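# Unfold a collapsed crate with four robot arms

## Task

Open the folded crate lying on the floor so that each of its four walls stands up and each of its four corners is latched.

## Robot and tools

Robots: four identical i2rt Big YAM arms named arm1, arm2, arm3 and arm4. Each has six revolute joints, a two-finger parallel gripper and a camera on the wrist. Two fixed room cameras, cam_high and cam_low, also watch the scene. The wrist cameras are arm1_cam_wrist to arm4_cam_wrist.

Frames: every pose uses one shared scene frame. Its origin is on the floor and +z is up, with distances in metres. Orientation is a quaternion written w, x, y, z. Each arm's foot (base_link) sits at a calibrated place and faces along its own +x. arm1 is at (-0.344, +0.564, 0.400), arm2 at (-0.347, -0.575, 0.384), arm3 at (+0.320, +0.573, 0.372) and arm4 at (+0.356, -0.566, 0.334). arm1 and arm3 face roughly toward -y, and arm2 and arm4 roughly toward +y. The hand point lies midway between the finger pads, about 1 cm short of the tips. The fingers point along the hand's +z and open along its y. Reach is roughly 1.0 m from the joint1 axis.

Joints (radians, absolute; tolerance for done in brackets):
- joint1_rad, -2.879 to 2.879 (±0.045): swings the arm about its foot, positive counter-clockwise seen from above.
- joint2_rad, 0 to 3.141 (±0.14): shoulder; 0 points the upper arm back, and increasing raises it and then carries it forward.
- joint3_rad, 0 to 3.019 (±0.09): elbow; 0 is fully folded and larger values open it.
- joint4_rad, -1.692 to 1.57 (±0.055): hand pitch, positive tilts the fingers up.
- joint5_rad, -1.57 to 1.57 (±0.03): sideways swing of the hand, positive toward the arm's right.
- joint6_rad, -2.094 to 2.094 (±0.035): roll, positive clockwise when viewed from behind the hand.
- gripper_m, 0 to 0.093 m (±0.003): gap between the fingertips.

Tool move: every argument is optional. arm1 to arm4 each take an object holding that arm's own share of the command; an arm you omit keeps its previous command.
- joints: a dict from joint name to an absolute target.
- target: a list of seven numbers [x, y, z, qw, qx, qy, qz]. This is an absolute hand pose in the scene frame, in the same form as the printed hand line. The hand travels in a straight line toward it, starting from the current hand_target.
- speed: the top speed along that line, 0.002 to 0.5 m/s, default 0.25. Rotation is capped at twice that value in rad/s. speed is refused unless target is also given.
- When target is present, joints may contain only gripper_m.
- cameras: a list of camera names, or "all". The default is none after an action and all for an empty call.
All motions in one call begin together. All hand paths finish together, set by the slowest, and each lasts 0.5 to 10 s. A whole action never runs past 15 s. Each step the path point is clipped to within 100 mm and 20 degrees of the measured hand. The hand lags, can drift off the line and often stops a centimetre or more away. Paths take no account of obstacles or the other arms. Unknown keys make the call invalid, and out-of-range values get it refused. A refusal or a stop also cancels the later move, wait and finished_scene calls in that same reply.

Tool wait: seconds from 0 to 10, plus optional cameras. It sends no new command. Tool zoom_image: camera and region [x0, y0, x1, y1] in pixels, at most 504 by 504, taken from that camera's most recent image. The full images are 672x504. Tool read_manual only returns licence texts. Tool finished_scene(scene = current number) ends the scene, which cannot be undone, so the crate must stay set up with no robot holding it.

Results: each arm reports joint_positions, Joint velocities (rad/s, m/s for the gripper), joint torques in N m (the output of joints 1 to 6, wrapping at ±28 for joints 3 and 4), hand, hand_target, joint_status and hand_status. The move line reports done or the worst status for each arm. An arm listed under "as last shown" got no command in that call. Status words:
- off_target: the joint stopped short and may still be pushing.
- time_out: the joint still pushes toward a nearby target; on_its_own lists these. Sending the reported position relieves the push.
- not_followed, from "joint command not followed" or "pose unreachable": a self or inter-arm collision check blocked the command, though a gripper command still runs.
- limit_stop_at_motor_heat: an overheating stop interrupted the motion. Resend the target.
In on_its_own, "held at" gives the target, not the reading. Images can be slightly older than the state.

Gripper readings: gripping a rigid part at full force reads up to about 5 mm below the part's width, or up to 2 mm above on some units. Closed on nothing it reads 0 to 0.003. Force reaches its limit of about 50 to 64 N per pad once the target is about 5 mm under the contact reading. To let go, command a gap well above the reading.

Cautions: the arms keep pushing after contact. Long pushes, heavy loads or a stretched-out pose heat the motors, and MOTOR HOT appears at 85 °C. At 100 °C the arm goes limp and falls for 30 to 60 s or longer. A hard squeeze between two robots ends the scene, and that includes one gripper closing on another arm's fingers. The clearance check does not guard fingers, gripper housings or wrist cameras. Avoid slamming into the floor or crate, dropping or flinging parts, and releasing anything that is still moving. Prefer smooth, moderate motions.

Each tool is called after "Call:" as name([rows], argument=value, ...), one row to a line, values as JSON.

## Session

Call:
move()

Scene clock: 0.00 s.
Joint torques (N m): no reading
Motor temperatures (°C): arm1=[27 28 28 28 23 23 25] | arm2=[24 25 23 25 28 27 25] | arm3=[26 24 27 24 26 24 27] | arm4=[25 26 26 31 26 25 27]
Heat: arm1: hottest joint2_rad 28 °C; arm2: hottest joint5_rad 28 °C; arm3: hottest joint3_rad 27 °C; arm4: hottest joint4_rad 31 °C.
Joint velocities: within noise
arm1.joint_positions: joint1_rad=-0.585 joint2_rad=+0.467 joint3_rad=+1.640 joint4_rad=-1.554 joint5_rad=+0.191 joint6_rad=-0.040 gripper_m=+0.09396
arm1.joint_status: not commanded
arm1.hand: x=-0.4062 y=+0.4986 z=+1.0234 quat_wxyz=(-0.233, -0.706, -0.424, +0.517) (m; scene frame)
arm1.hand_target: x=-0.4048 y=+0.5020 z=+1.0297 quat_wxyz=(-0.238, -0.702, -0.420, +0.523) (m; scene frame)
arm1.hand_status: not commanded
arm2.joint_positions: joint1_rad=+0.742 joint2_rad=+0.378 joint3_rad=+1.702 joint4_rad=-1.262 joint5_rad=-0.142 joint6_rad=-0.320 gripper_m=+0.09396
arm2.joint_status: not commanded
arm2.hand: x=-0.3865 y=-0.5610 z=+1.1031 quat_wxyz=(-0.397, +0.664, -0.167, -0.611) (m; scene frame)
arm2.hand_target: x=-0.3859 y=-0.5619 z=+1.1085 quat_wxyz=(-0.399, +0.660, -0.165, -0.614) (m; scene frame)
arm2.hand_status: not commanded
arm3.joint_positions: joint1_rad=+0.368 joint2_rad=+0.508 joint3_rad=+1.375 joint4_rad=-1.360 joint5_rad=-0.070 joint6_rad=+0.635 gripper_m=+0.09396
arm3.joint_status: not commanded
arm3.hand: x=+0.3593 y=+0.3880 z=+0.9196 quat_wxyz=(-0.486, -0.725, -0.459, +0.167) (m; scene frame)
arm3.hand_target: x=+0.3588 y=+0.3913 z=+0.9281 quat_wxyz=(-0.494, -0.720, -0.456, +0.170) (m; scene frame)
arm3.hand_status: not commanded
arm4.joint_positions: joint1_rad=+0.790 joint2_rad=+0.548 joint3_rad=+1.366 joint4_rad=-1.267 joint5_rad=+0.241 joint6_rad=-0.097 gripper_m=+0.09396
arm4.joint_status: not commanded
arm4.hand: x=+0.1989 y=-0.4149 z=+0.8936 quat_wxyz=(-0.270, +0.802, -0.260, -0.465) (m; scene frame)
arm4.hand_target: x=+0.2019 y=-0.4169 z=+0.9028 quat_wxyz=(-0.272, +0.796, -0.260, -0.474) (m; scene frame)
arm4.hand_status: not commanded
pictures: arm1_cam_wrist, arm2_cam_wrist, arm3_cam_wrist, arm4_cam_wrist, cam_high, cam_low

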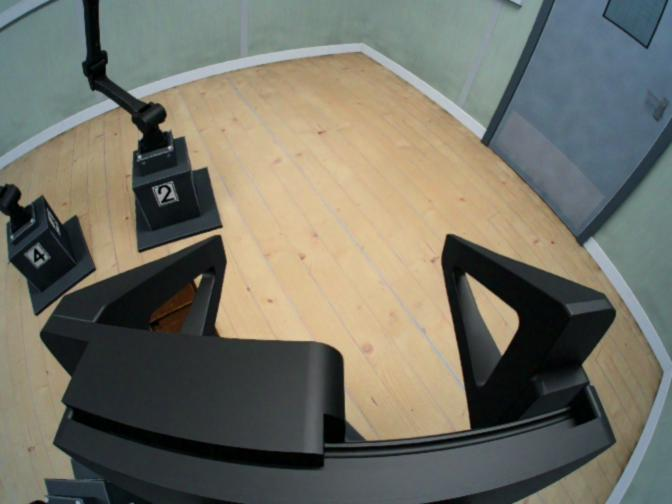

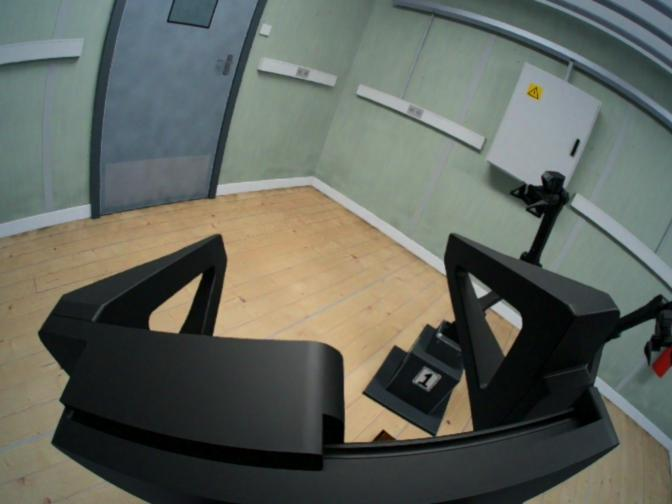

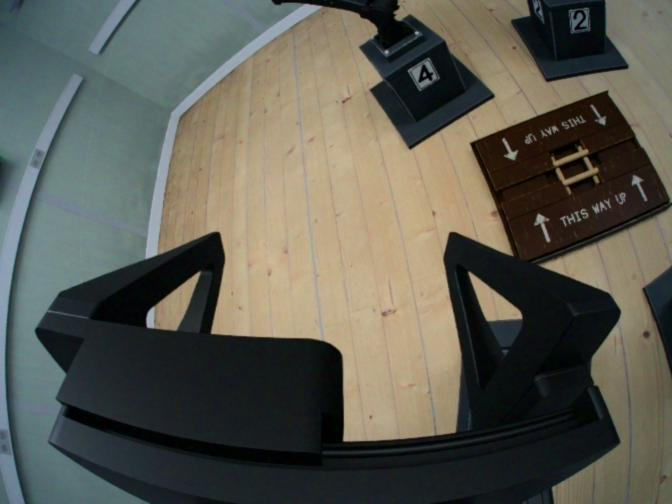

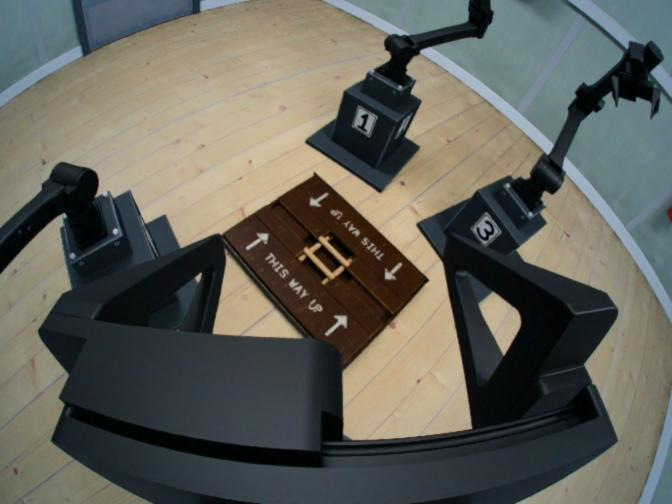

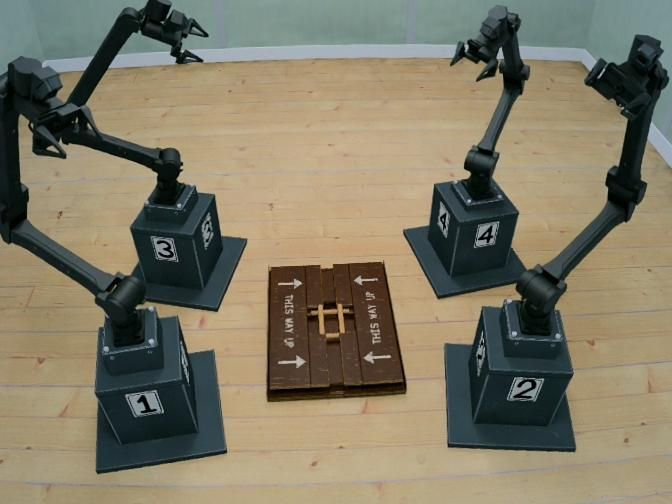

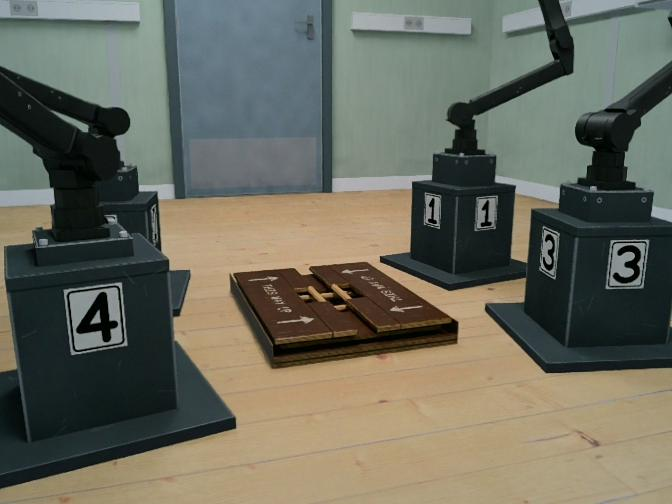

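Call:
zoom_image(camera="cam_high", region=[250, 240, 430, 420])

Call:
zoom_image(camera="cam_low", region=[220, 240, 470, 380])

Call:
zoom_image(camera="arm4_cam_wrist", region=[210, 160, 440, 370])

Scaled by 2.800 from the camera's 672x504 image, which has a finer 960x720 frame.

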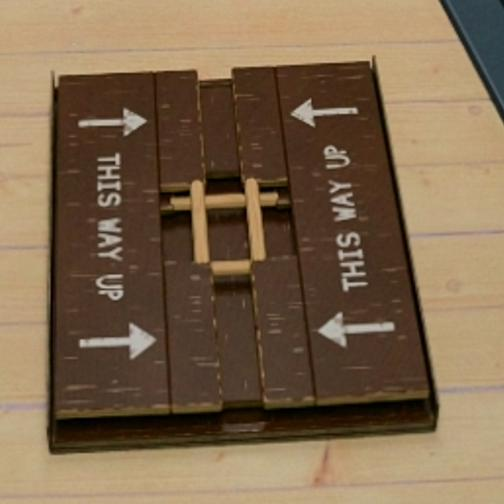

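Scaled by 2.016 from the camera's 672x504 image, which has a finer 960x720 frame.

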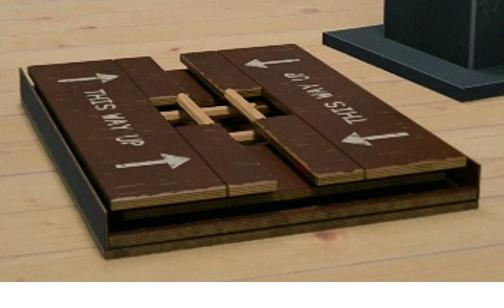

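Scaled by 2.191 from the camera's 672x504 image, which has a finer 960x720 frame.

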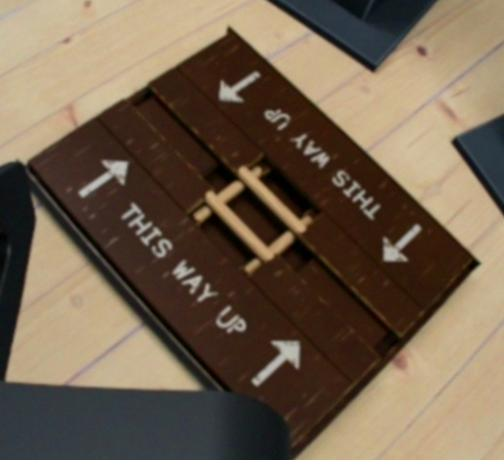

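Call:
move(arm2={"target":[0.02,-0.16,0.42,0,0.707,-0.707,0]}, cameras=["arm2_cam_wrist"])

Call:
move(arm2={"target":[0.02,-0.16,0.42,0,0.707,-0.707,0]}, arm3={"target":[0.02,0.2,0.5,0,0.707,0.707,0]}, cameras=["arm2_cam_wrist","arm3_cam_wrist","cam_high"])

Scene clock: 14.50 s.
Joint torques (N m): arm1=[-0.15 6.77 5.11 2.54 0.17 0.06] | arm2=[-0.56 -18.14 9.25 -0.1 -0.17 -0.08] | arm3=[-0.91 1.85 7.31 2.4 0.12 0.02] | arm4=[1.73 3.31 10.07 1.85 -0.04 0.11]
Motor temperatures (°C): arm1=[27 28 29 28 23 23 25] | arm2=[24 26 24 25 28 27 25] | arm3=[26 24 27 24 26 23 27] | arm4=[25 26 28 31 26 25 27]
Heat: arm1: hottest joint3_rad 29 °C; arm2: hottest joint5_rad 28 °C; arm3: hottest joint3_rad 27 °C; arm4: hottest joint4_rad 31 °C.
move: arm2 off_target
Joint velocities: within noise
arm1, arm3, arm4: as last shown
arm2.joint_positions: joint1_rad=-0.585 joint2_rad=+1.917 joint3_rad=+1.395 joint4_rad=-1.091 joint5_rad=+0.001 joint6_rad=-0.711 gripper_m=+0.09397
arm2.joint_status: not commanded
arm2.hand: x=+0.0068 y=-0.1737 z=+0.4103 quat_wxyz=(+0.020, +0.704, -0.710, +0.002) (m; scene frame)
arm2.hand_target: x=+0.0185 y=-0.1639 z=+0.4181 quat_wxyz=(+0.010, +0.705, -0.709, +0.000) (m; scene frame)
arm2.hand_status: off_target (0.021 m and 2.4 deg from the pose sent, 0.890 m and 108.0 deg at the start; pose on its path clipped on 114 of 190 steps; a joint's target at an end of its range on 66 of 190 steps)
pictures: arm2_cam_wrist
led back after a hold (arm2 arm): the arm was led back toward your command in small steps, so it may still be short of it.
pose unreachable (arm2 arm): on one or more control steps of this call this arm could not follow its commanded pose, so it was not sent that pose on those steps. It may still have moved: this result reports where it is.
cause: moving toward the commanded pose would bring two parts of the arm too close to each other (its wrist (the part past joint 4) and its wrist camera, 1 mm apart when it was first held).

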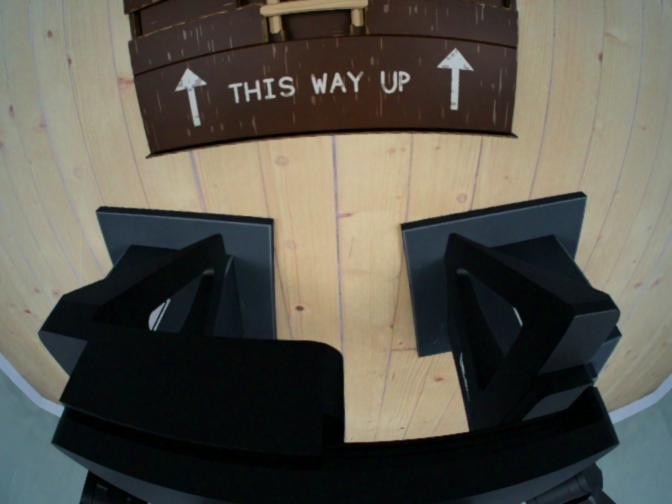

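Scene clock: 17.73 s.
Joint torques (N m): arm1=[-0.21 6.83 5.11 2.4 0.22 0.07] | arm2=[-0.21 -18.73 8.98 0.54 -0.09 -0.13] | arm3=[-0.09 -12.28 10.33 0.42 0.19 -0.05] | arm4=[1.73 3.25 10.06 1.85 -0.04 0.11]
Motor temperatures (°C): arm1=[27 28 29 28 23 23 25] | arm2=[24 26 24 25 28 27 25] | arm3=[26 24 28 24 26 23 27] | arm4=[25 26 28 31 26 25 27]
Heat: arm1: hottest joint3_rad 29 °C; arm2: hottest joint5_rad 28 °C; arm3: hottest joint3_rad 28 °C; arm4: hottest joint4_rad 31 °C.
move: arm2 off_target; arm3 off_target
Joint velocities: within noise
arm1, arm4: as last shown
arm2.joint_positions: joint1_rad=-0.585 joint2_rad=+1.917 joint3_rad=+1.395 joint4_rad=-1.091 joint5_rad=+0.001 joint6_rad=-0.714 gripper_m=+0.09397
arm2.joint_status: not commanded
arm2.hand: x=+0.0068 y=-0.1737 z=+0.4103 quat_wxyz=(+0.021, +0.705, -0.709, +0.002) (m; scene frame)
arm2.hand_target: x=+0.0197 y=-0.1605 z=+0.4201 quat_wxyz=(+0.000, +0.707, -0.707, +0.000) (m; scene frame)
arm2.hand_status: off_target (0.021 m and 2.4 deg from the pose sent, 0.021 m and 2.4 deg at the start)
arm3.joint_positions: joint1_rad=-0.472 joint2_rad=+1.625 joint3_rad=+1.259 joint4_rad=-1.247 joint5_rad=+0.000 joint6_rad=-0.659 gripper_m=+0.09396
arm3.joint_status: not commanded
arm3.hand: x=+0.0300 y=+0.2213 z=+0.4910 quat_wxyz=(+0.001, -0.717, -0.696, -0.022) (m; scene frame)
arm3.hand_target: x=+0.0203 y=+0.2031 z=+0.4986 quat_wxyz=(+0.001, -0.710, -0.704, -0.005) (m; scene frame)
arm3.hand_status: off_target (0.025 m and 3.0 deg from the pose sent, 0.571 m and 66.3 deg at the start)
pictures: arm2_cam_wrist, arm3_cam_wrist, cam_high

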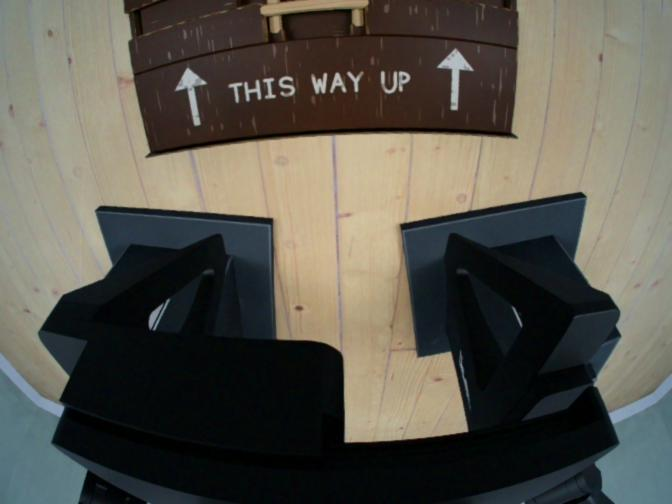

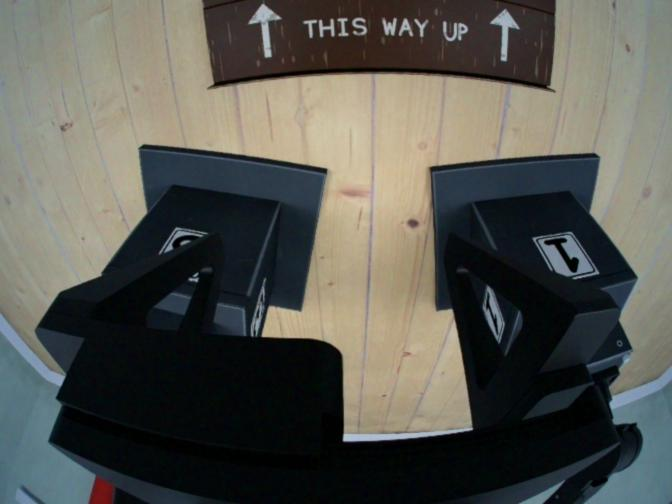

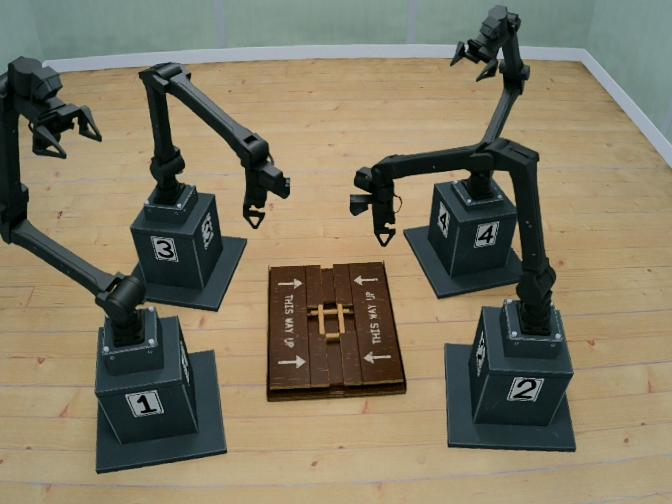

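Call:
move(arm3={"target":[0.05,0.33,0.6,0,0.707,0.707,0]})

Call:
move(arm2={"target":[0.01,0.0,0.33,0,0.707,-0.707,0]}, cameras=["arm2_cam_wrist","cam_low"])

Call:
zoom_image(camera="arm2_cam_wrist", region=[210, 0, 480, 250])

Scene clock: 24.27 s.
Joint torques (N m): arm1=[-0.09 6.77 5.15 2.48 0.21 0.07] | arm2=[-0.26 -18.73 9.01 0.54 -0.1 -0.13] | arm3=[-1.32 -9.64 6.31 -0.12 -0.01 -0.06] | arm4=[1.73 3.31 10.07 1.85 -0.04 0.11]
Motor temperatures (°C): arm1=[27 28 29 28 23 23 25] | arm2=[24 27 24 25 28 27 25] | arm3=[26 24 29 24 26 23 27] | arm4=[25 26 29 31 26 25 27]
Heat: arm1: hottest joint3_rad 29 °C; arm2: hottest joint5_rad 28 °C; arm3: hottest joint3_rad 29 °C; arm4: hottest joint4_rad 31 °C.
move: arm3 off_target
Joint velocities: within noise
arm1, arm2, arm4: as last shown
arm3.joint_positions: joint1_rad=-0.606 joint2_rad=+1.297 joint3_rad=+1.214 joint4_rad=-1.465 joint5_rad=+0.000 joint6_rad=-0.823 gripper_m=+0.09396
arm3.joint_status: not commanded
arm3.hand: x=+0.0476 y=+0.3209 z=+0.6048 quat_wxyz=(+0.000, -0.707, -0.708, +0.011) (m; scene frame)
arm3.hand_target: x=+0.0504 y=+0.3286 z=+0.5999 quat_wxyz=(-0.002, -0.707, -0.707, -0.001) (m; scene frame)
arm3.hand_status: off_target (0.011 m and 1.2 deg from the pose sent, 0.155 m and 3.0 deg at the start)
pictures: none

Scene clock: 26.00 s.
Joint torques (N m): arm1=[-0.26 6.59 5.04 2.44 0.15 0.1] | arm2=[-0.62 -23.88 9.44 -0.12 0.02 0.08] | arm3=[-1.38 -9.82 6.24 -0.02 -0.02 -0.08] | arm4=[1.73 3.31 10.07 1.87 -0.04 0.11]
Motor temperatures (°C): arm1=[27 28 29 28 23 23 25] | arm2=[24 27 25 25 28 27 25] | arm3=[26 24 29 24 26 23 27] | arm4=[25 26 29 31 26 25 27]
Heat: arm1: hottest joint3_rad 29 °C; arm2: hottest joint5_rad 28 °C; arm3: hottest joint3_rad 29 °C; arm4: hottest joint4_rad 31 °C.
move: arm2 off_target
Joint velocities: within noise
arm1, arm3, arm4: as last shown
arm2.joint_positions: joint1_rad=-0.416 joint2_rad=+2.321 joint3_rad=+1.837 joint4_rad=-1.111 joint5_rad=+0.001 joint6_rad=-0.573 gripper_m=+0.09397
arm2.joint_status: not commanded
arm2.hand: x=+0.0009 y=-0.0121 z=+0.3198 quat_wxyz=(+0.012, +0.714, -0.700, +0.003) (m; scene frame)
arm2.hand_target: x=+0.0104 y=-0.0011 z=+0.3288 quat_wxyz=(-0.001, +0.710, -0.704, +0.001) (m; scene frame)
arm2.hand_status: off_target (0.018 m and 1.8 deg from the pose sent, 0.191 m and 2.4 deg at the start)
pictures: arm2_cam_wrist, cam_low

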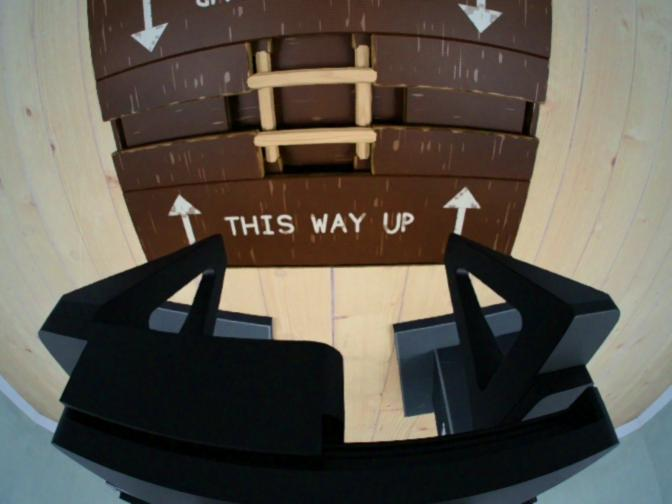

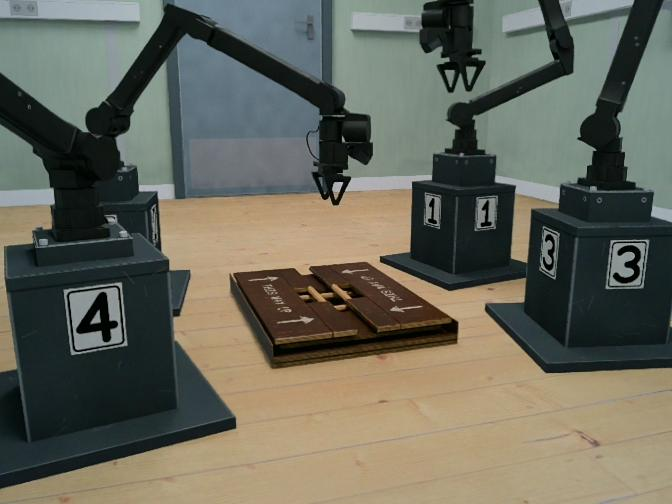

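Scaled by 1.867 from the camera's 672x504 image, which has a finer 960x720 frame.

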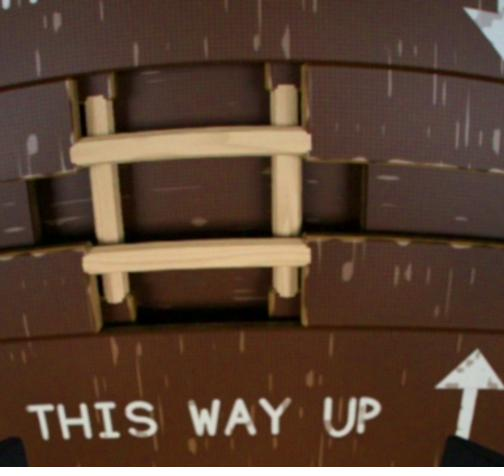

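Call:
move(arm2={"target":[-0.012,-0.03,0.24,0,0,1,0],"joints":{"gripper_m":0.05}}, cameras=["arm2_cam_wrist"])

Call:
move(arm2={"target":[-0.012,-0.03,0.20,0,0,1,0],"joints":{"gripper_m":0.05}}, cameras=["arm2_cam_wrist","cam_low"])

Scene clock: 36.87 s.
Joint torques (N m): arm1=[-0.03 6.77 5.18 2.41 0.18 0.1] | arm2=[0.15 -23.06 5.98 0.72 0.05 0.05] | arm3=[-1.44 -9.58 6.35 0.08 -0.04 -0.03] | arm4=[1.73 3.31 10.07 1.85 -0.04 0.11]
Motor temperatures (°C): arm1=[27 28 29 28 23 23 25] | arm2=[24 27 25 25 28 26 25] | arm3=[26 24 29 24 26 23 27] | arm4=[25 26 29 31 26 25 27]
Heat: arm1: hottest joint3_rad 29 °C; arm2: hottest joint5_rad 28 °C; arm3: hottest joint3_rad 29 °C; arm4: hottest joint4_rad 31 °C.
move: arm2 done
Joint velocities: within noise
arm1, arm3, arm4: as last shown
arm2.joint_positions: joint1_rad=-0.408 joint2_rad=+2.364 joint3_rad=+1.691 joint4_rad=-0.903 joint5_rad=-0.007 joint6_rad=+1.013 gripper_m=+0.05013
arm2.joint_status: all done
arm2.hand: x=-0.0174 y=-0.0300 z=+0.2460 quat_wxyz=(+0.004, +0.007, -1.000, +0.000) (m; scene frame)
arm2.hand_target: x=-0.0178 y=-0.0275 z=+0.2405 quat_wxyz=(+0.003, +0.003, -1.000, -0.002) (m; scene frame)
arm2.hand_status: done (0.008 m and 0.9 deg from the pose sent, 0.083 m and 91.2 deg at the start)
pictures: arm2_cam_wrist

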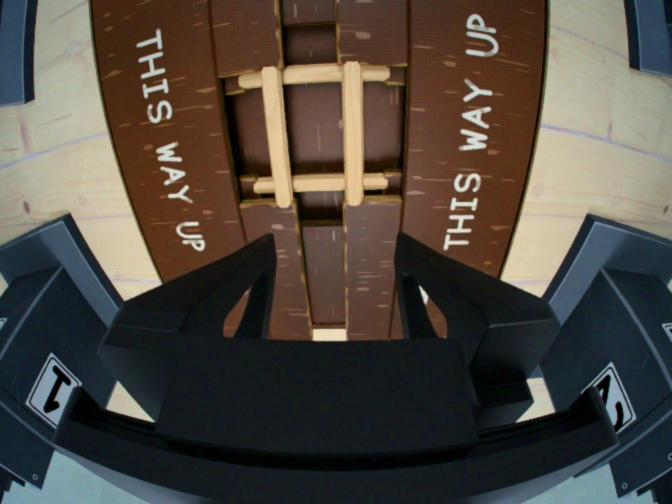

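Scene clock: 38.07 s.
Joint torques (N m): arm1=[0.26 7.06 5.26 2.56 0.15 0.05] | arm2=[-0.56 -24.47 6.58 0.66 0.21 0.06] | arm3=[-1.49 -9.76 6.37 0.08 -0.02 -0.07] | arm4=[1.73 3.31 10.07 1.85 -0.04 0.11]
Motor temperatures (°C): arm1=[27 28 29 28 23 23 25] | arm2=[24 27 25 25 28 26 25] | arm3=[26 24 29 24 26 23 27] | arm4=[25 26 29 31 26 25 27]
Heat: arm1: hottest joint3_rad 29 °C; arm2: hottest joint5_rad 28 °C; arm3: hottest joint3_rad 29 °C; arm4: hottest joint4_rad 31 °C.
move: arm2 off_target
Joint velocities: within noise
arm1, arm3, arm4: as last shown
arm2.joint_positions: joint1_rad=-0.408 joint2_rad=+2.449 joint3_rad=+1.691 joint4_rad=-0.846 joint5_rad=-0.004 joint6_rad=+1.013 gripper_m=+0.05013
arm2.joint_status: all done
arm2.hand: x=-0.0225 y=-0.0395 z=+0.1943 quat_wxyz=(+0.010, +0.007, -1.000, +0.013) (m; scene frame)
arm2.hand_target: x=-0.0125 y=-0.0307 z=+0.2004 quat_wxyz=(+0.000, +0.000, -1.000, +0.000) (m; scene frame)
arm2.hand_status: off_target (0.015 m and 2.0 deg from the pose sent, 0.046 m and 0.9 deg at the start)
pictures: arm2_cam_wrist, cam_low

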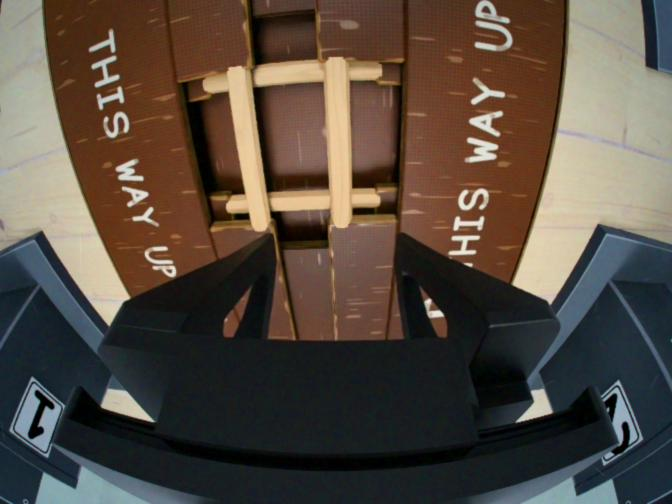

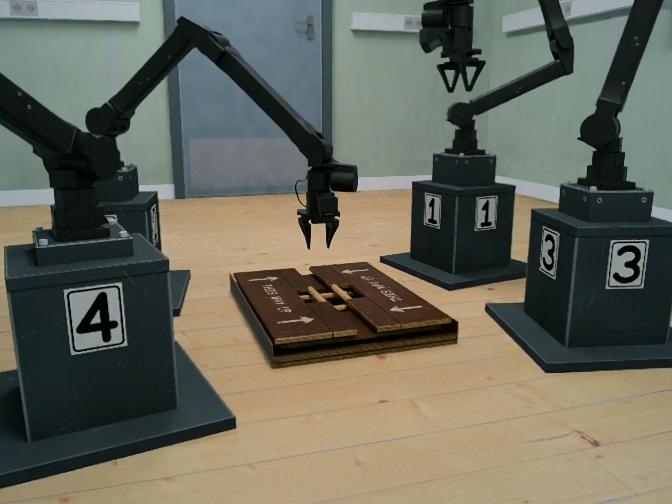

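Call:
move(arm2={"target":[-0.012,-0.033,0.13,0,0,1,0],"joints":{"gripper_m":0.05},"speed":0.15}, cameras=["arm2_cam_wrist","cam_low"])

Call:
zoom_image(camera="cam_low", region=[220, 200, 470, 380])

Scene clock: 41.53 s.
Joint torques (N m): arm1=[-0.73 6.59 5.33 2.67 0.19 0.08] | arm2=[-0.73 -24.94 7.06 0.58 0.21 0.04] | arm3=[-1.55 -9.35 6.35 0.03 -0.04 -0.04] | arm4=[1.73 3.31 10.07 1.87 -0.04 0.11]
Motor temperatures (°C): arm1=[27 28 30 28 23 23 25] | arm2=[24 27 25 25 28 26 25] | arm3=[26 24 30 24 26 23 27] | arm4=[25 26 30 31 26 25 27]
Heat: arm1: hottest joint3_rad 30 °C; arm2: hottest joint5_rad 28 °C; arm3: hottest joint3_rad 30 °C; arm4: hottest joint4_rad 31 °C.
move: arm2 off_target
Joint velocities: within noise
arm1, arm3, arm4: as last shown
arm2.joint_positions: joint1_rad=-0.408 joint2_rad=+2.582 joint3_rad=+1.714 joint4_rad=-0.751 joint5_rad=-0.004 joint6_rad=+1.013 gripper_m=+0.05013
arm2.joint_status: all done
arm2.hand: x=-0.0287 y=-0.0499 z=+0.1192 quat_wxyz=(+0.014, +0.007, -1.000, +0.019) (m; scene frame)
arm2.hand_target: x=-0.0124 y=-0.0335 z=+0.1314 quat_wxyz=(+0.000, +0.000, -1.000, -0.001) (m; scene frame)
arm2.hand_status: off_target (0.026 m and 2.8 deg from the pose sent, 0.065 m and 2.0 deg at the start)
pictures: arm2_cam_wrist, cam_low

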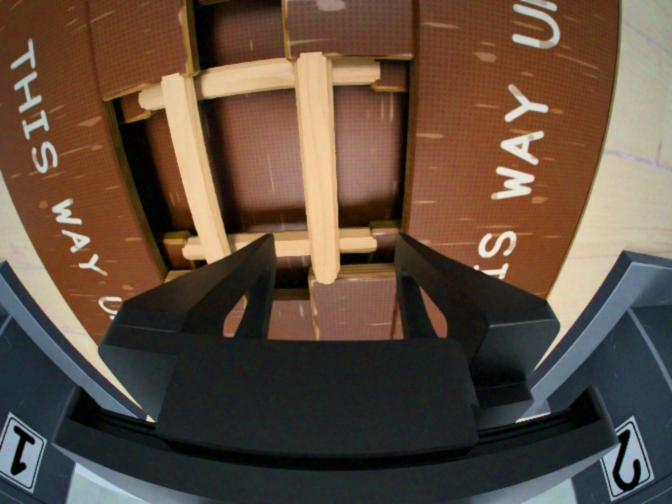

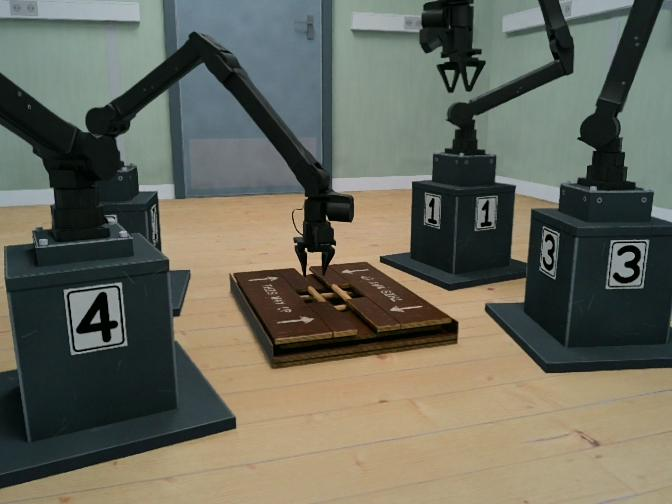

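Scaled by 2.016 from the camera's 672x504 image, which has a finer 960x720 frame.

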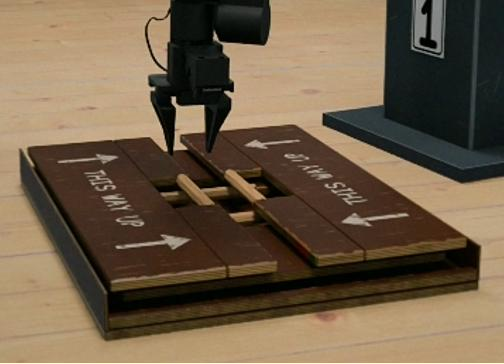

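Call:
move(arm2={"target":[-0.004,-0.021,0.115,0.014,0.007,1,0.019],"joints":{"gripper_m":0.05},"speed":0.15}, cameras=["arm2_cam_wrist","cam_low"])

Call:
zoom_image(camera="cam_low", region=[220, 200, 470, 380])

Scene clock: 45.70 s.
Joint torques (N m): arm1=[0.26 6.59 5.12 2.55 0.17 0.07] | arm2=[-0.67 -23.77 7.24 0.72 0.22 0.07] | arm3=[-1.61 -9.76 6.31 -0.08 0.01 -0.03] | arm4=[1.73 3.31 10.06 1.87 -0.04 0.11]
Motor temperatures (°C): arm1=[27 28 30 28 23 23 25] | arm2=[24 27 25 25 28 26 25] | arm3=[26 24 30 24 26 23 27] | arm4=[25 26 30 31 26 25 27]
Heat: arm1: hottest joint3_rad 30 °C; arm2: hottest joint5_rad 28 °C; arm3: hottest joint3_rad 30 °C; arm4: hottest joint4_rad 31 °C.
move: arm2 off_target
Joint velocities: within noise
arm1.joint_positions: joint1_rad=-0.585 joint2_rad=+0.467 joint3_rad=+1.640 joint4_rad=-1.554 joint5_rad=+0.191 joint6_rad=-0.040 gripper_m=+0.09396
arm1.joint_status: not commanded
arm1.hand: x=-0.4062 y=+0.4986 z=+1.0234 quat_wxyz=(-0.233, -0.706, -0.424, +0.517) (m; scene frame)
arm1.hand_target: x=-0.4048 y=+0.5020 z=+1.0297 quat_wxyz=(-0.238, -0.702, -0.420, +0.523) (m; scene frame)
arm1.hand_status: not commanded
arm2.joint_positions: joint1_rad=-0.408 joint2_rad=+2.607 joint3_rad=+1.745 joint4_rad=-0.699 joint5_rad=+0.001 joint6_rad=+1.024 gripper_m=+0.05013
arm2.joint_status: all done
arm2.hand: x=-0.0178 y=-0.0335 z=+0.1117 quat_wxyz=(-0.003, +0.001, -1.000, -0.004) (m; scene frame)
arm2.hand_target: x=-0.0044 y=-0.0213 z=+0.1147 quat_wxyz=(-0.014, -0.007, -1.000, -0.019) (m; scene frame)
arm2.hand_status: off_target (0.019 m and 2.3 deg from the pose sent, 0.038 m and 5.6 deg at the start)
arm3: as last shown
arm4.joint_positions: joint1_rad=+0.790 joint2_rad=+0.548 joint3_rad=+1.366 joint4_rad=-1.267 joint5_rad=+0.241 joint6_rad=-0.097 gripper_m=+0.09396
arm4.joint_status: not commanded
arm4.hand: x=+0.1989 y=-0.4149 z=+0.8936 quat_wxyz=(-0.270, +0.802, -0.260, -0.465) (m; scene frame)
arm4.hand_target: x=+0.2019 y=-0.4169 z=+0.9028 quat_wxyz=(-0.272, +0.796, -0.260, -0.474) (m; scene frame)
arm4.hand_status: not commanded
pictures: arm2_cam_wrist, cam_low

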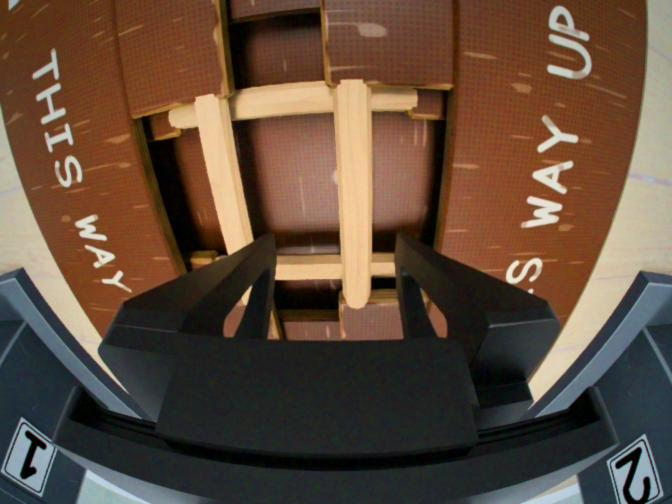

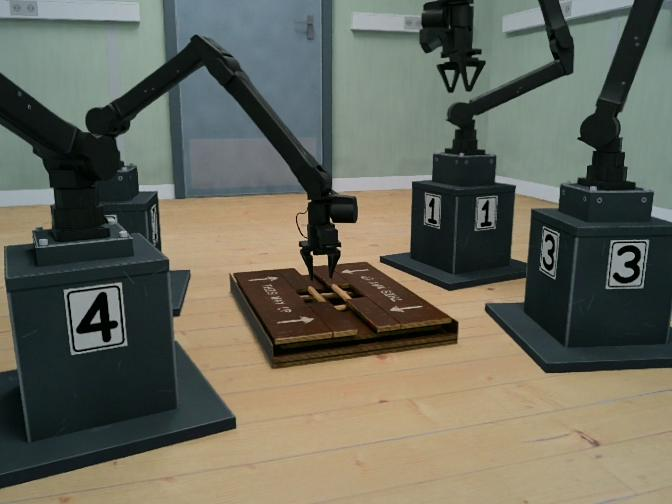

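Scaled by 2.016 from the camera's 672x504 image, which has a finer 960x720 frame.

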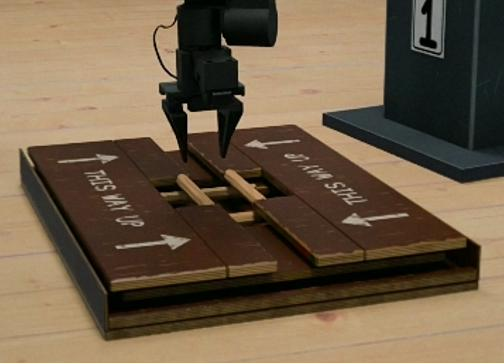

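Call:
move(arm2={"target":[-0.009,-0.0315,0.088,0.014,0.007,1,0.019],"joints":{"gripper_m":0.055},"speed":0.1}, cameras=["arm2_cam_wrist","cam_low"])

Call:
zoom_image(camera="cam_low", region=[220, 200, 470, 380])

Scene clock: 48.20 s.
Joint torques (N m): arm1=[0.03 7 5.08 2.52 0.17 0.09] | arm2=[-0.97 -23.71 5.83 0.77 0.21 0.05] | arm3=[-1.67 -9.93 6.23 -0.12 0 -0.06] | arm4=[1.67 3.31 10.07 1.87 -0.04 0.11]
Motor temperatures (°C): arm1=[27 28 30 28 23 23 25] | arm2=[24 28 25 25 28 26 25] | arm3=[26 24 30 24 26 23 27] | arm4=[25 26 30 31 26 25 27]
Heat: arm1: hottest joint3_rad 30 °C; arm2: hottest joint2_rad 28 °C; arm3: hottest joint3_rad 30 °C; arm4: hottest joint4_rad 31 °C.
move: arm2 done
Joint velocities: within noise
arm1, arm3, arm4: as last shown
arm2.joint_positions: joint1_rad=-0.410 joint2_rad=+2.645 joint3_rad=+1.745 joint4_rad=-0.645 joint5_rad=+0.001 joint6_rad=+1.033 gripper_m=+0.05487
arm2.joint_status: all done
arm2.hand: x=-0.0183 y=-0.0362 z=+0.0885 quat_wxyz=(-0.007, -0.004, -1.000, -0.011) (m; scene frame)
arm2.hand_target: x=-0.0088 y=-0.0317 z=+0.0886 quat_wxyz=(-0.014, -0.012, -1.000, -0.019) (m; scene frame)
arm2.hand_status: done (0.010 m and 1.2 deg from the pose sent, 0.025 m and 2.3 deg at the start)
pictures: arm2_cam_wrist, cam_low

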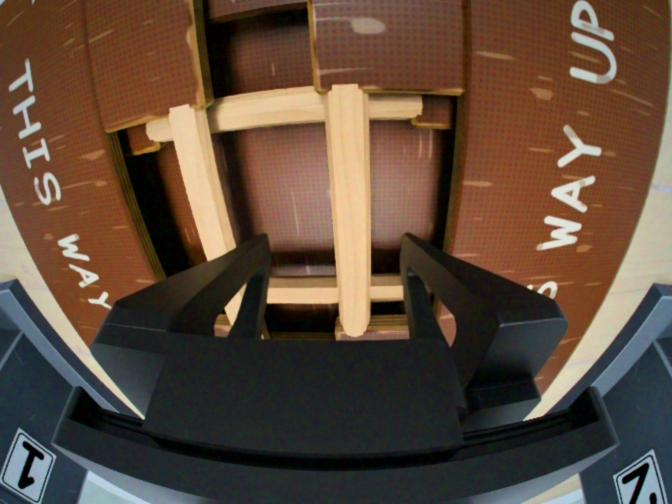

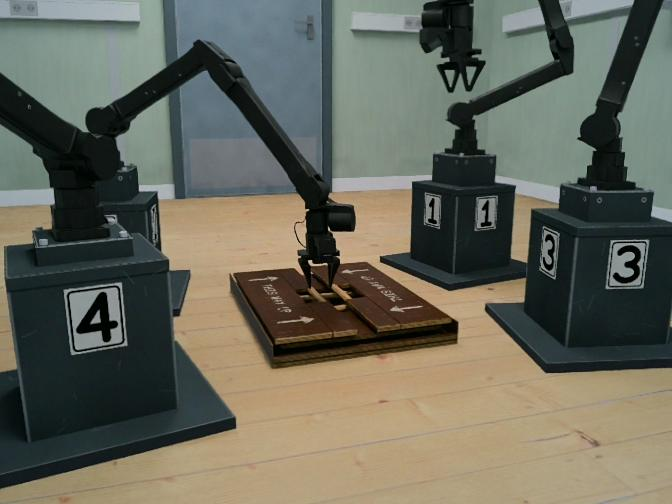

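Scaled by 2.016 from the camera's 672x504 image, which has a finer 960x720 frame.

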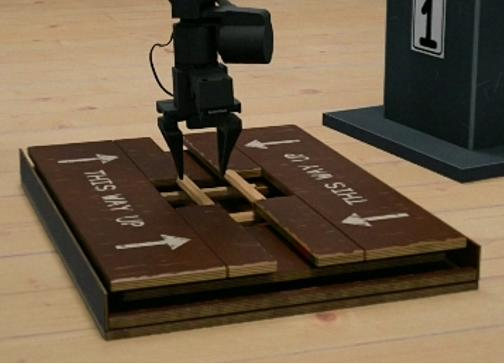

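Call:
move(arm2={"target":[-0.006,-0.0385,0.07,0.014,0.007,1,0.019],"joints":{"gripper_m":0.055},"speed":0.1}, cameras=["arm2_cam_wrist","cam_low"])

Call:
zoom_image(camera="cam_low", region=[220, 200, 470, 380])

Scene clock: 50.97 s.
Joint torques (N m): arm1=[-0.09 6.53 5.12 2.54 0.17 0.1] | arm2=[-0.79 -24.12 6.08 0.8 0.19 -0.13] | arm3=[-1.44 -9.93 6.28 -0.12 0.01 -0.03] | arm4=[1.73 3.31 10.07 1.85 -0.04 0.11]
Motor temperatures (°C): arm1=[27 28 30 28 23 23 25] | arm2=[24 28 25 25 28 26 25] | arm3=[26 24 30 24 26 23 27] | arm4=[25 26 30 31 26 25 27]
Heat: arm1: hottest joint3_rad 30 °C; arm2: hottest joint2_rad 28 °C; arm3: hottest joint3_rad 30 °C; arm4: hottest joint4_rad 31 °C.
move: arm2 off_target
Joint velocities: within noise
arm1, arm3, arm4: as last shown
arm2.joint_positions: joint1_rad=-0.431 joint2_rad=+2.677 joint3_rad=+1.745 joint4_rad=-0.620 joint5_rad=+0.001 joint6_rad=+1.030 gripper_m=+0.05487
arm2.joint_status: all done
arm2.hand: x=-0.0111 y=-0.0501 z=+0.0691 quat_wxyz=(-0.005, -0.013, -1.000, -0.008) (m; scene frame)
arm2.hand_target: x=-0.0010 y=-0.0425 z=+0.0702 quat_wxyz=(-0.014, -0.012, -1.000, -0.019) (m; scene frame)
arm2.hand_status: off_target (0.013 m and 1.8 deg from the pose sent, 0.022 m and 1.2 deg at the start)
pictures: arm2_cam_wrist, cam_low

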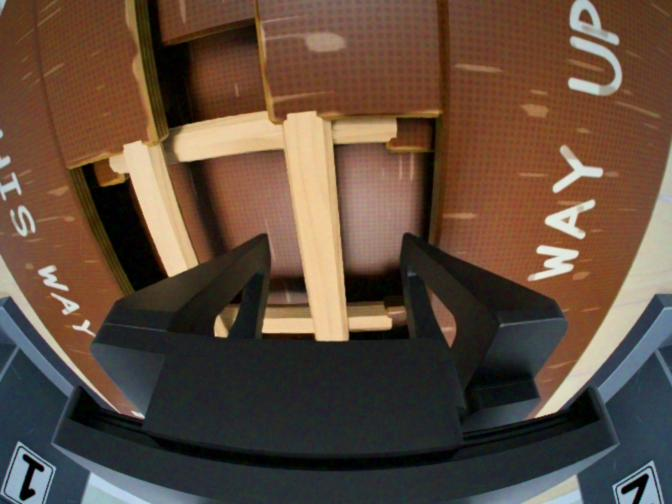

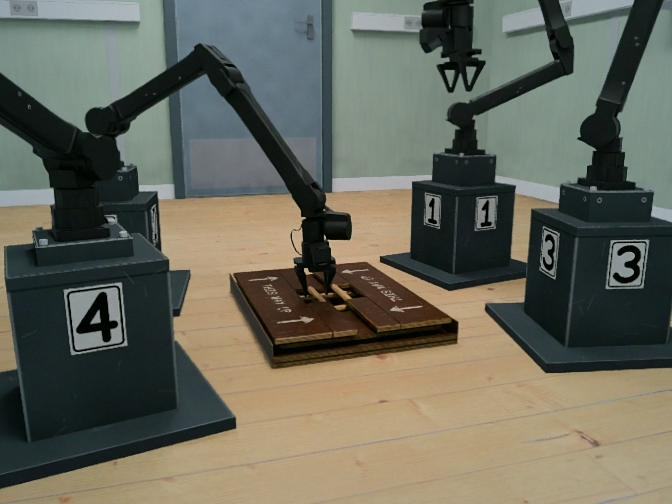

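Scaled by 2.016 from the camera's 672x504 image, which has a finer 960x720 frame.

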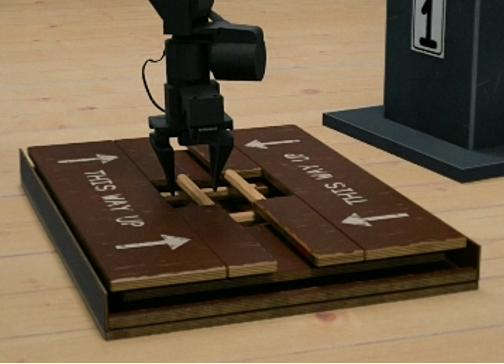

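Call:
move(arm2={"target":[-0.006,-0.037,0.058,0.014,0.007,1,0.019],"joints":{"gripper_m":0.055},"speed":0.08})

Call:
move(arm2={"joints":{"gripper_m":0.01}}, cameras=["arm2_cam_wrist","cam_low"])

Call:
zoom_image(camera="cam_low", region=[220, 200, 470, 380])

Scene clock: 53.53 s.
Joint torques (N m): arm1=[-0.21 6.89 5.15 2.51 0.17 0.11] | arm2=[0.38 -23.59 6.71 0.75 0.19 -0.12] | arm3=[-1.55 -9.76 6.41 -0.06 -0.02 -0.04] | arm4=[1.73 3.25 10.07 1.85 -0.04 0.11]
Motor temperatures (°C): arm1=[27 28 30 28 23 23 25] | arm2=[24 28 25 25 28 26 25] | arm3=[26 24 30 24 26 23 27] | arm4=[25 26 30 31 26 25 27]
Heat: arm1: hottest joint3_rad 30 °C; arm2: hottest joint2_rad 28 °C; arm3: hottest joint3_rad 30 °C; arm4: hottest joint4_rad 31 °C.
move: arm2 off_target
Joint velocities: within noise
arm1, arm4: as last shown
arm2.joint_positions: joint1_rad=-0.430 joint2_rad=+2.703 joint3_rad=+1.757 joint4_rad=-0.611 joint5_rad=+0.001 joint6_rad=+1.030 gripper_m=+0.05487
arm2.joint_status: all done
arm2.hand: x=-0.0134 y=-0.0518 z=+0.0563 quat_wxyz=(-0.004, -0.013, -1.000, -0.006) (m; scene frame)
arm2.hand_target: x=-0.0069 y=-0.0366 z=+0.0583 quat_wxyz=(-0.014, -0.006, -1.000, -0.020) (m; scene frame)
arm2.hand_status: off_target (0.017 m and 2.0 deg from the pose sent, 0.018 m and 1.8 deg at the start)
arm3.joint_positions: joint1_rad=-0.606 joint2_rad=+1.297 joint3_rad=+1.214 joint4_rad=-1.465 joint5_rad=+0.000 joint6_rad=-0.823 gripper_m=+0.09396
arm3.joint_status: not commanded
arm3.hand: x=+0.0476 y=+0.3209 z=+0.6048 quat_wxyz=(+0.000, -0.707, -0.708, +0.011) (m; scene frame)
arm3.hand_target: x=+0.0504 y=+0.3286 z=+0.5999 quat_wxyz=(-0.002, -0.707, -0.707, -0.001) (m; scene frame)
arm3.hand_status: not commanded
pictures: none

Scene clock: 54.33 s.
Joint torques (N m): arm1=[0.38 6.89 5.19 2.54 0.13 0.07] | arm2=[0.15 -23.82 6.06 0.4 0.12 0.05] | arm3=[-1.49 -9.88 6.38 -0.06 -0.02 -0.07] | arm4=[1.73 3.31 10.07 1.87 -0.03 0.11]
Motor temperatures (°C): arm1=[27 28 30 28 23 23 25] | arm2=[24 28 25 25 28 26 25] | arm3=[26 24 30 24 26 23 27] | arm4=[25 26 30 31 26 25 27]
Heat: arm1: hottest joint3_rad 30 °C; arm2: hottest joint2_rad 28 °C; arm3: hottest joint3_rad 30 °C; arm4: hottest joint4_rad 31 °C.
move: arm2 off_target
Joint velocities: within noise
arm1, arm3, arm4: as last shown
arm2.joint_positions: joint1_rad=-0.421 joint2_rad=+2.705 joint3_rad=+1.766 joint4_rad=-0.600 joint5_rad=+0.004 joint6_rad=+1.005 gripper_m=+0.01685
arm2.joint_status: gripper_m off_target (ended at +0.01688, target +0.01000)
arm2.hand: x=-0.0140 y=-0.0431 z=+0.0576 quat_wxyz=(-0.010, +0.004, -1.000, -0.013) (m; scene frame)
arm2.hand_target: x=-0.0102 y=-0.0347 z=+0.0579 quat_wxyz=(-0.015, +0.002, -1.000, -0.019) (m; scene frame)
arm2.hand_status: not commanded
pictures: arm2_cam_wrist, cam_low

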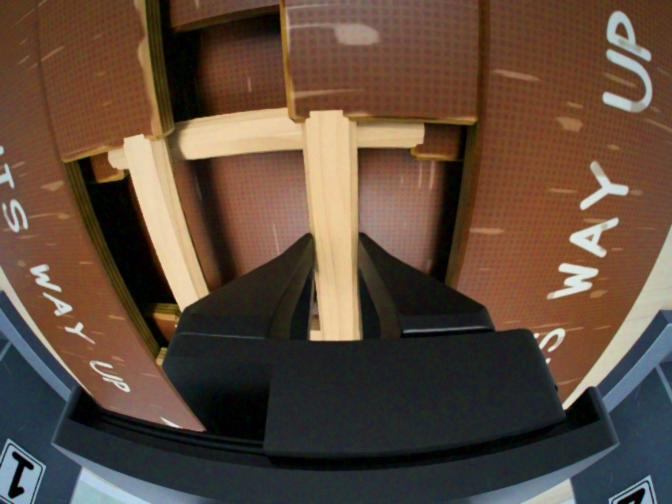

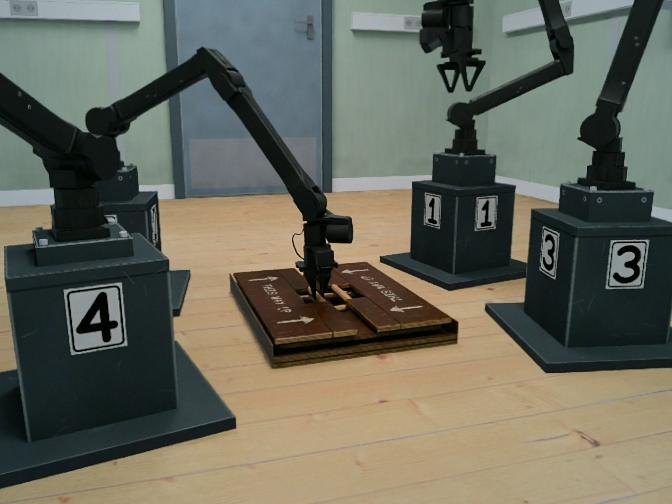

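Scaled by 2.016 from the camera's 672x504 image, which has a finer 960x720 frame.

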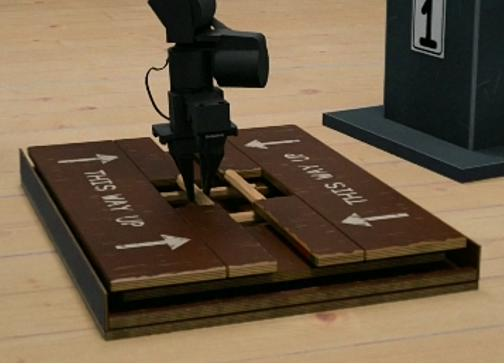

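Call:
move(arm2={"target":[-0.010,-0.045,0.118,0,0,0.9925,0.122],"speed":0.1})

Call:
move(arm2={"target":[-0.010,-0.077,0.169,0,0,0.97,0.242],"speed":0.1}, cameras=["arm2_cam_wrist","cam_low"])

Scene clock: 67.07 s.
Joint torques (N m): arm1=[0.32 6.65 5.05 2.51 0.16 0.09] | arm2=[-0.79 -27.11 3.07 0.1 -0.24 -0.02] | arm3=[-1.32 -9.88 6.17 -0.14 0.01 -0.08] | arm4=[1.73 3.25 10.07 1.87 -0.04 0.11]
Motor temperatures (°C): arm1=[27 28 30 28 23 23 25] | arm2=[24 28 25 25 28 26 26] | arm3=[26 24 30 24 26 23 27] | arm4=[25 26 30 31 26 25 27]
Heat: arm1: hottest joint3_rad 30 °C; arm2: hottest joint2_rad 28 °C; arm3: hottest joint3_rad 30 °C; arm4: hottest joint4_rad 31 °C.
move: arm2 off_target
Joint velocities: within noise
arm1, arm3, arm4: as last shown
arm2.joint_positions: joint1_rad=-0.459 joint2_rad=+2.572 joint3_rad=+1.548 joint4_rad=-0.352 joint5_rad=-0.125 joint6_rad=+0.979 gripper_m=+0.01683
arm2.joint_status: not commanded
arm2.hand: x=-0.0141 y=-0.0462 z=+0.0942 quat_wxyz=(-0.003, +0.004, -0.993, -0.116) (m; scene frame)
arm2.hand_target: x=-0.0073 y=-0.0437 z=+0.1172 quat_wxyz=(-0.005, -0.001, -0.992, -0.123) (m; scene frame)
arm2.hand_status: off_target (0.024 m and 0.9 deg from the pose sent, 0.061 m and 12.6 deg at the start)
pictures: none

Scene clock: 68.93 s.
Joint torques (N m): arm1=[0.21 6.48 5.14 2.45 0.17 0.07] | arm2=[-0.97 -24.82 2.09 0.01 -0.26 -0.09] | arm3=[-0.91 -9.7 6.38 -0.02 -0.03 -0.03] | arm4=[1.73 3.25 10.07 1.85 -0.04 0.11]
Motor temperatures (°C): arm1=[27 28 30 28 23 23 25] | arm2=[24 29 25 25 28 26 26] | arm3=[26 24 30 24 26 23 27] | arm4=[25 26 30 31 26 25 27]
Heat: arm1: hottest joint3_rad 30 °C; arm2: hottest joint2_rad 29 °C; arm3: hottest joint3_rad 30 °C; arm4: hottest joint4_rad 31 °C.
move: arm2 off_target
Joint velocities: within noise
arm1, arm3, arm4: as last shown
arm2.joint_positions: joint1_rad=-0.529 joint2_rad=+2.403 joint3_rad=+1.274 joint4_rad=-0.045 joint5_rad=-0.295 joint6_rad=+0.955 gripper_m=+0.01685
arm2.joint_status: not commanded
arm2.hand: x=-0.0130 y=-0.0691 z=+0.1527 quat_wxyz=(-0.001, +0.005, -0.970, -0.243) (m; scene frame)
arm2.hand_target: x=-0.0117 y=-0.0757 z=+0.1685 quat_wxyz=(+0.000, +0.001, -0.970, -0.242) (m; scene frame)
arm2.hand_status: off_target (0.018 m and 0.6 deg from the pose sent, 0.081 m and 14.7 deg at the start)
pictures: arm2_cam_wrist, cam_low

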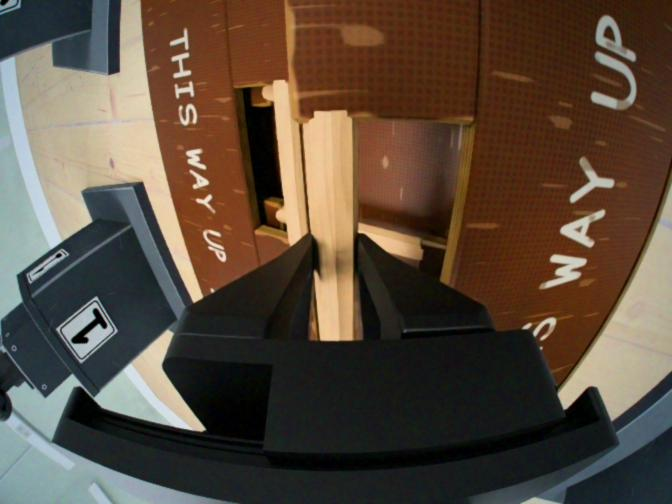

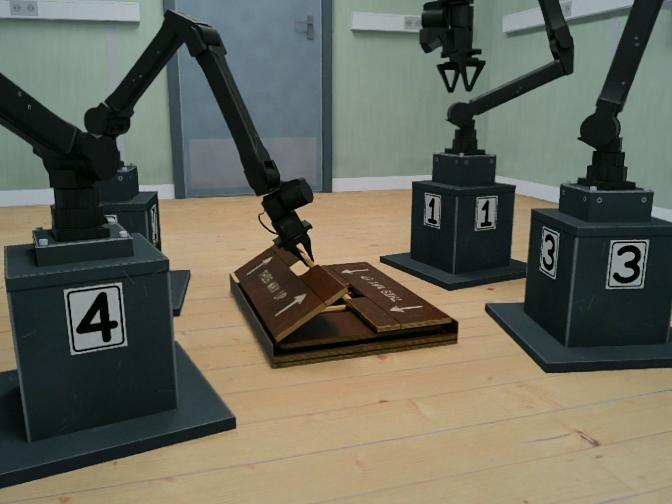

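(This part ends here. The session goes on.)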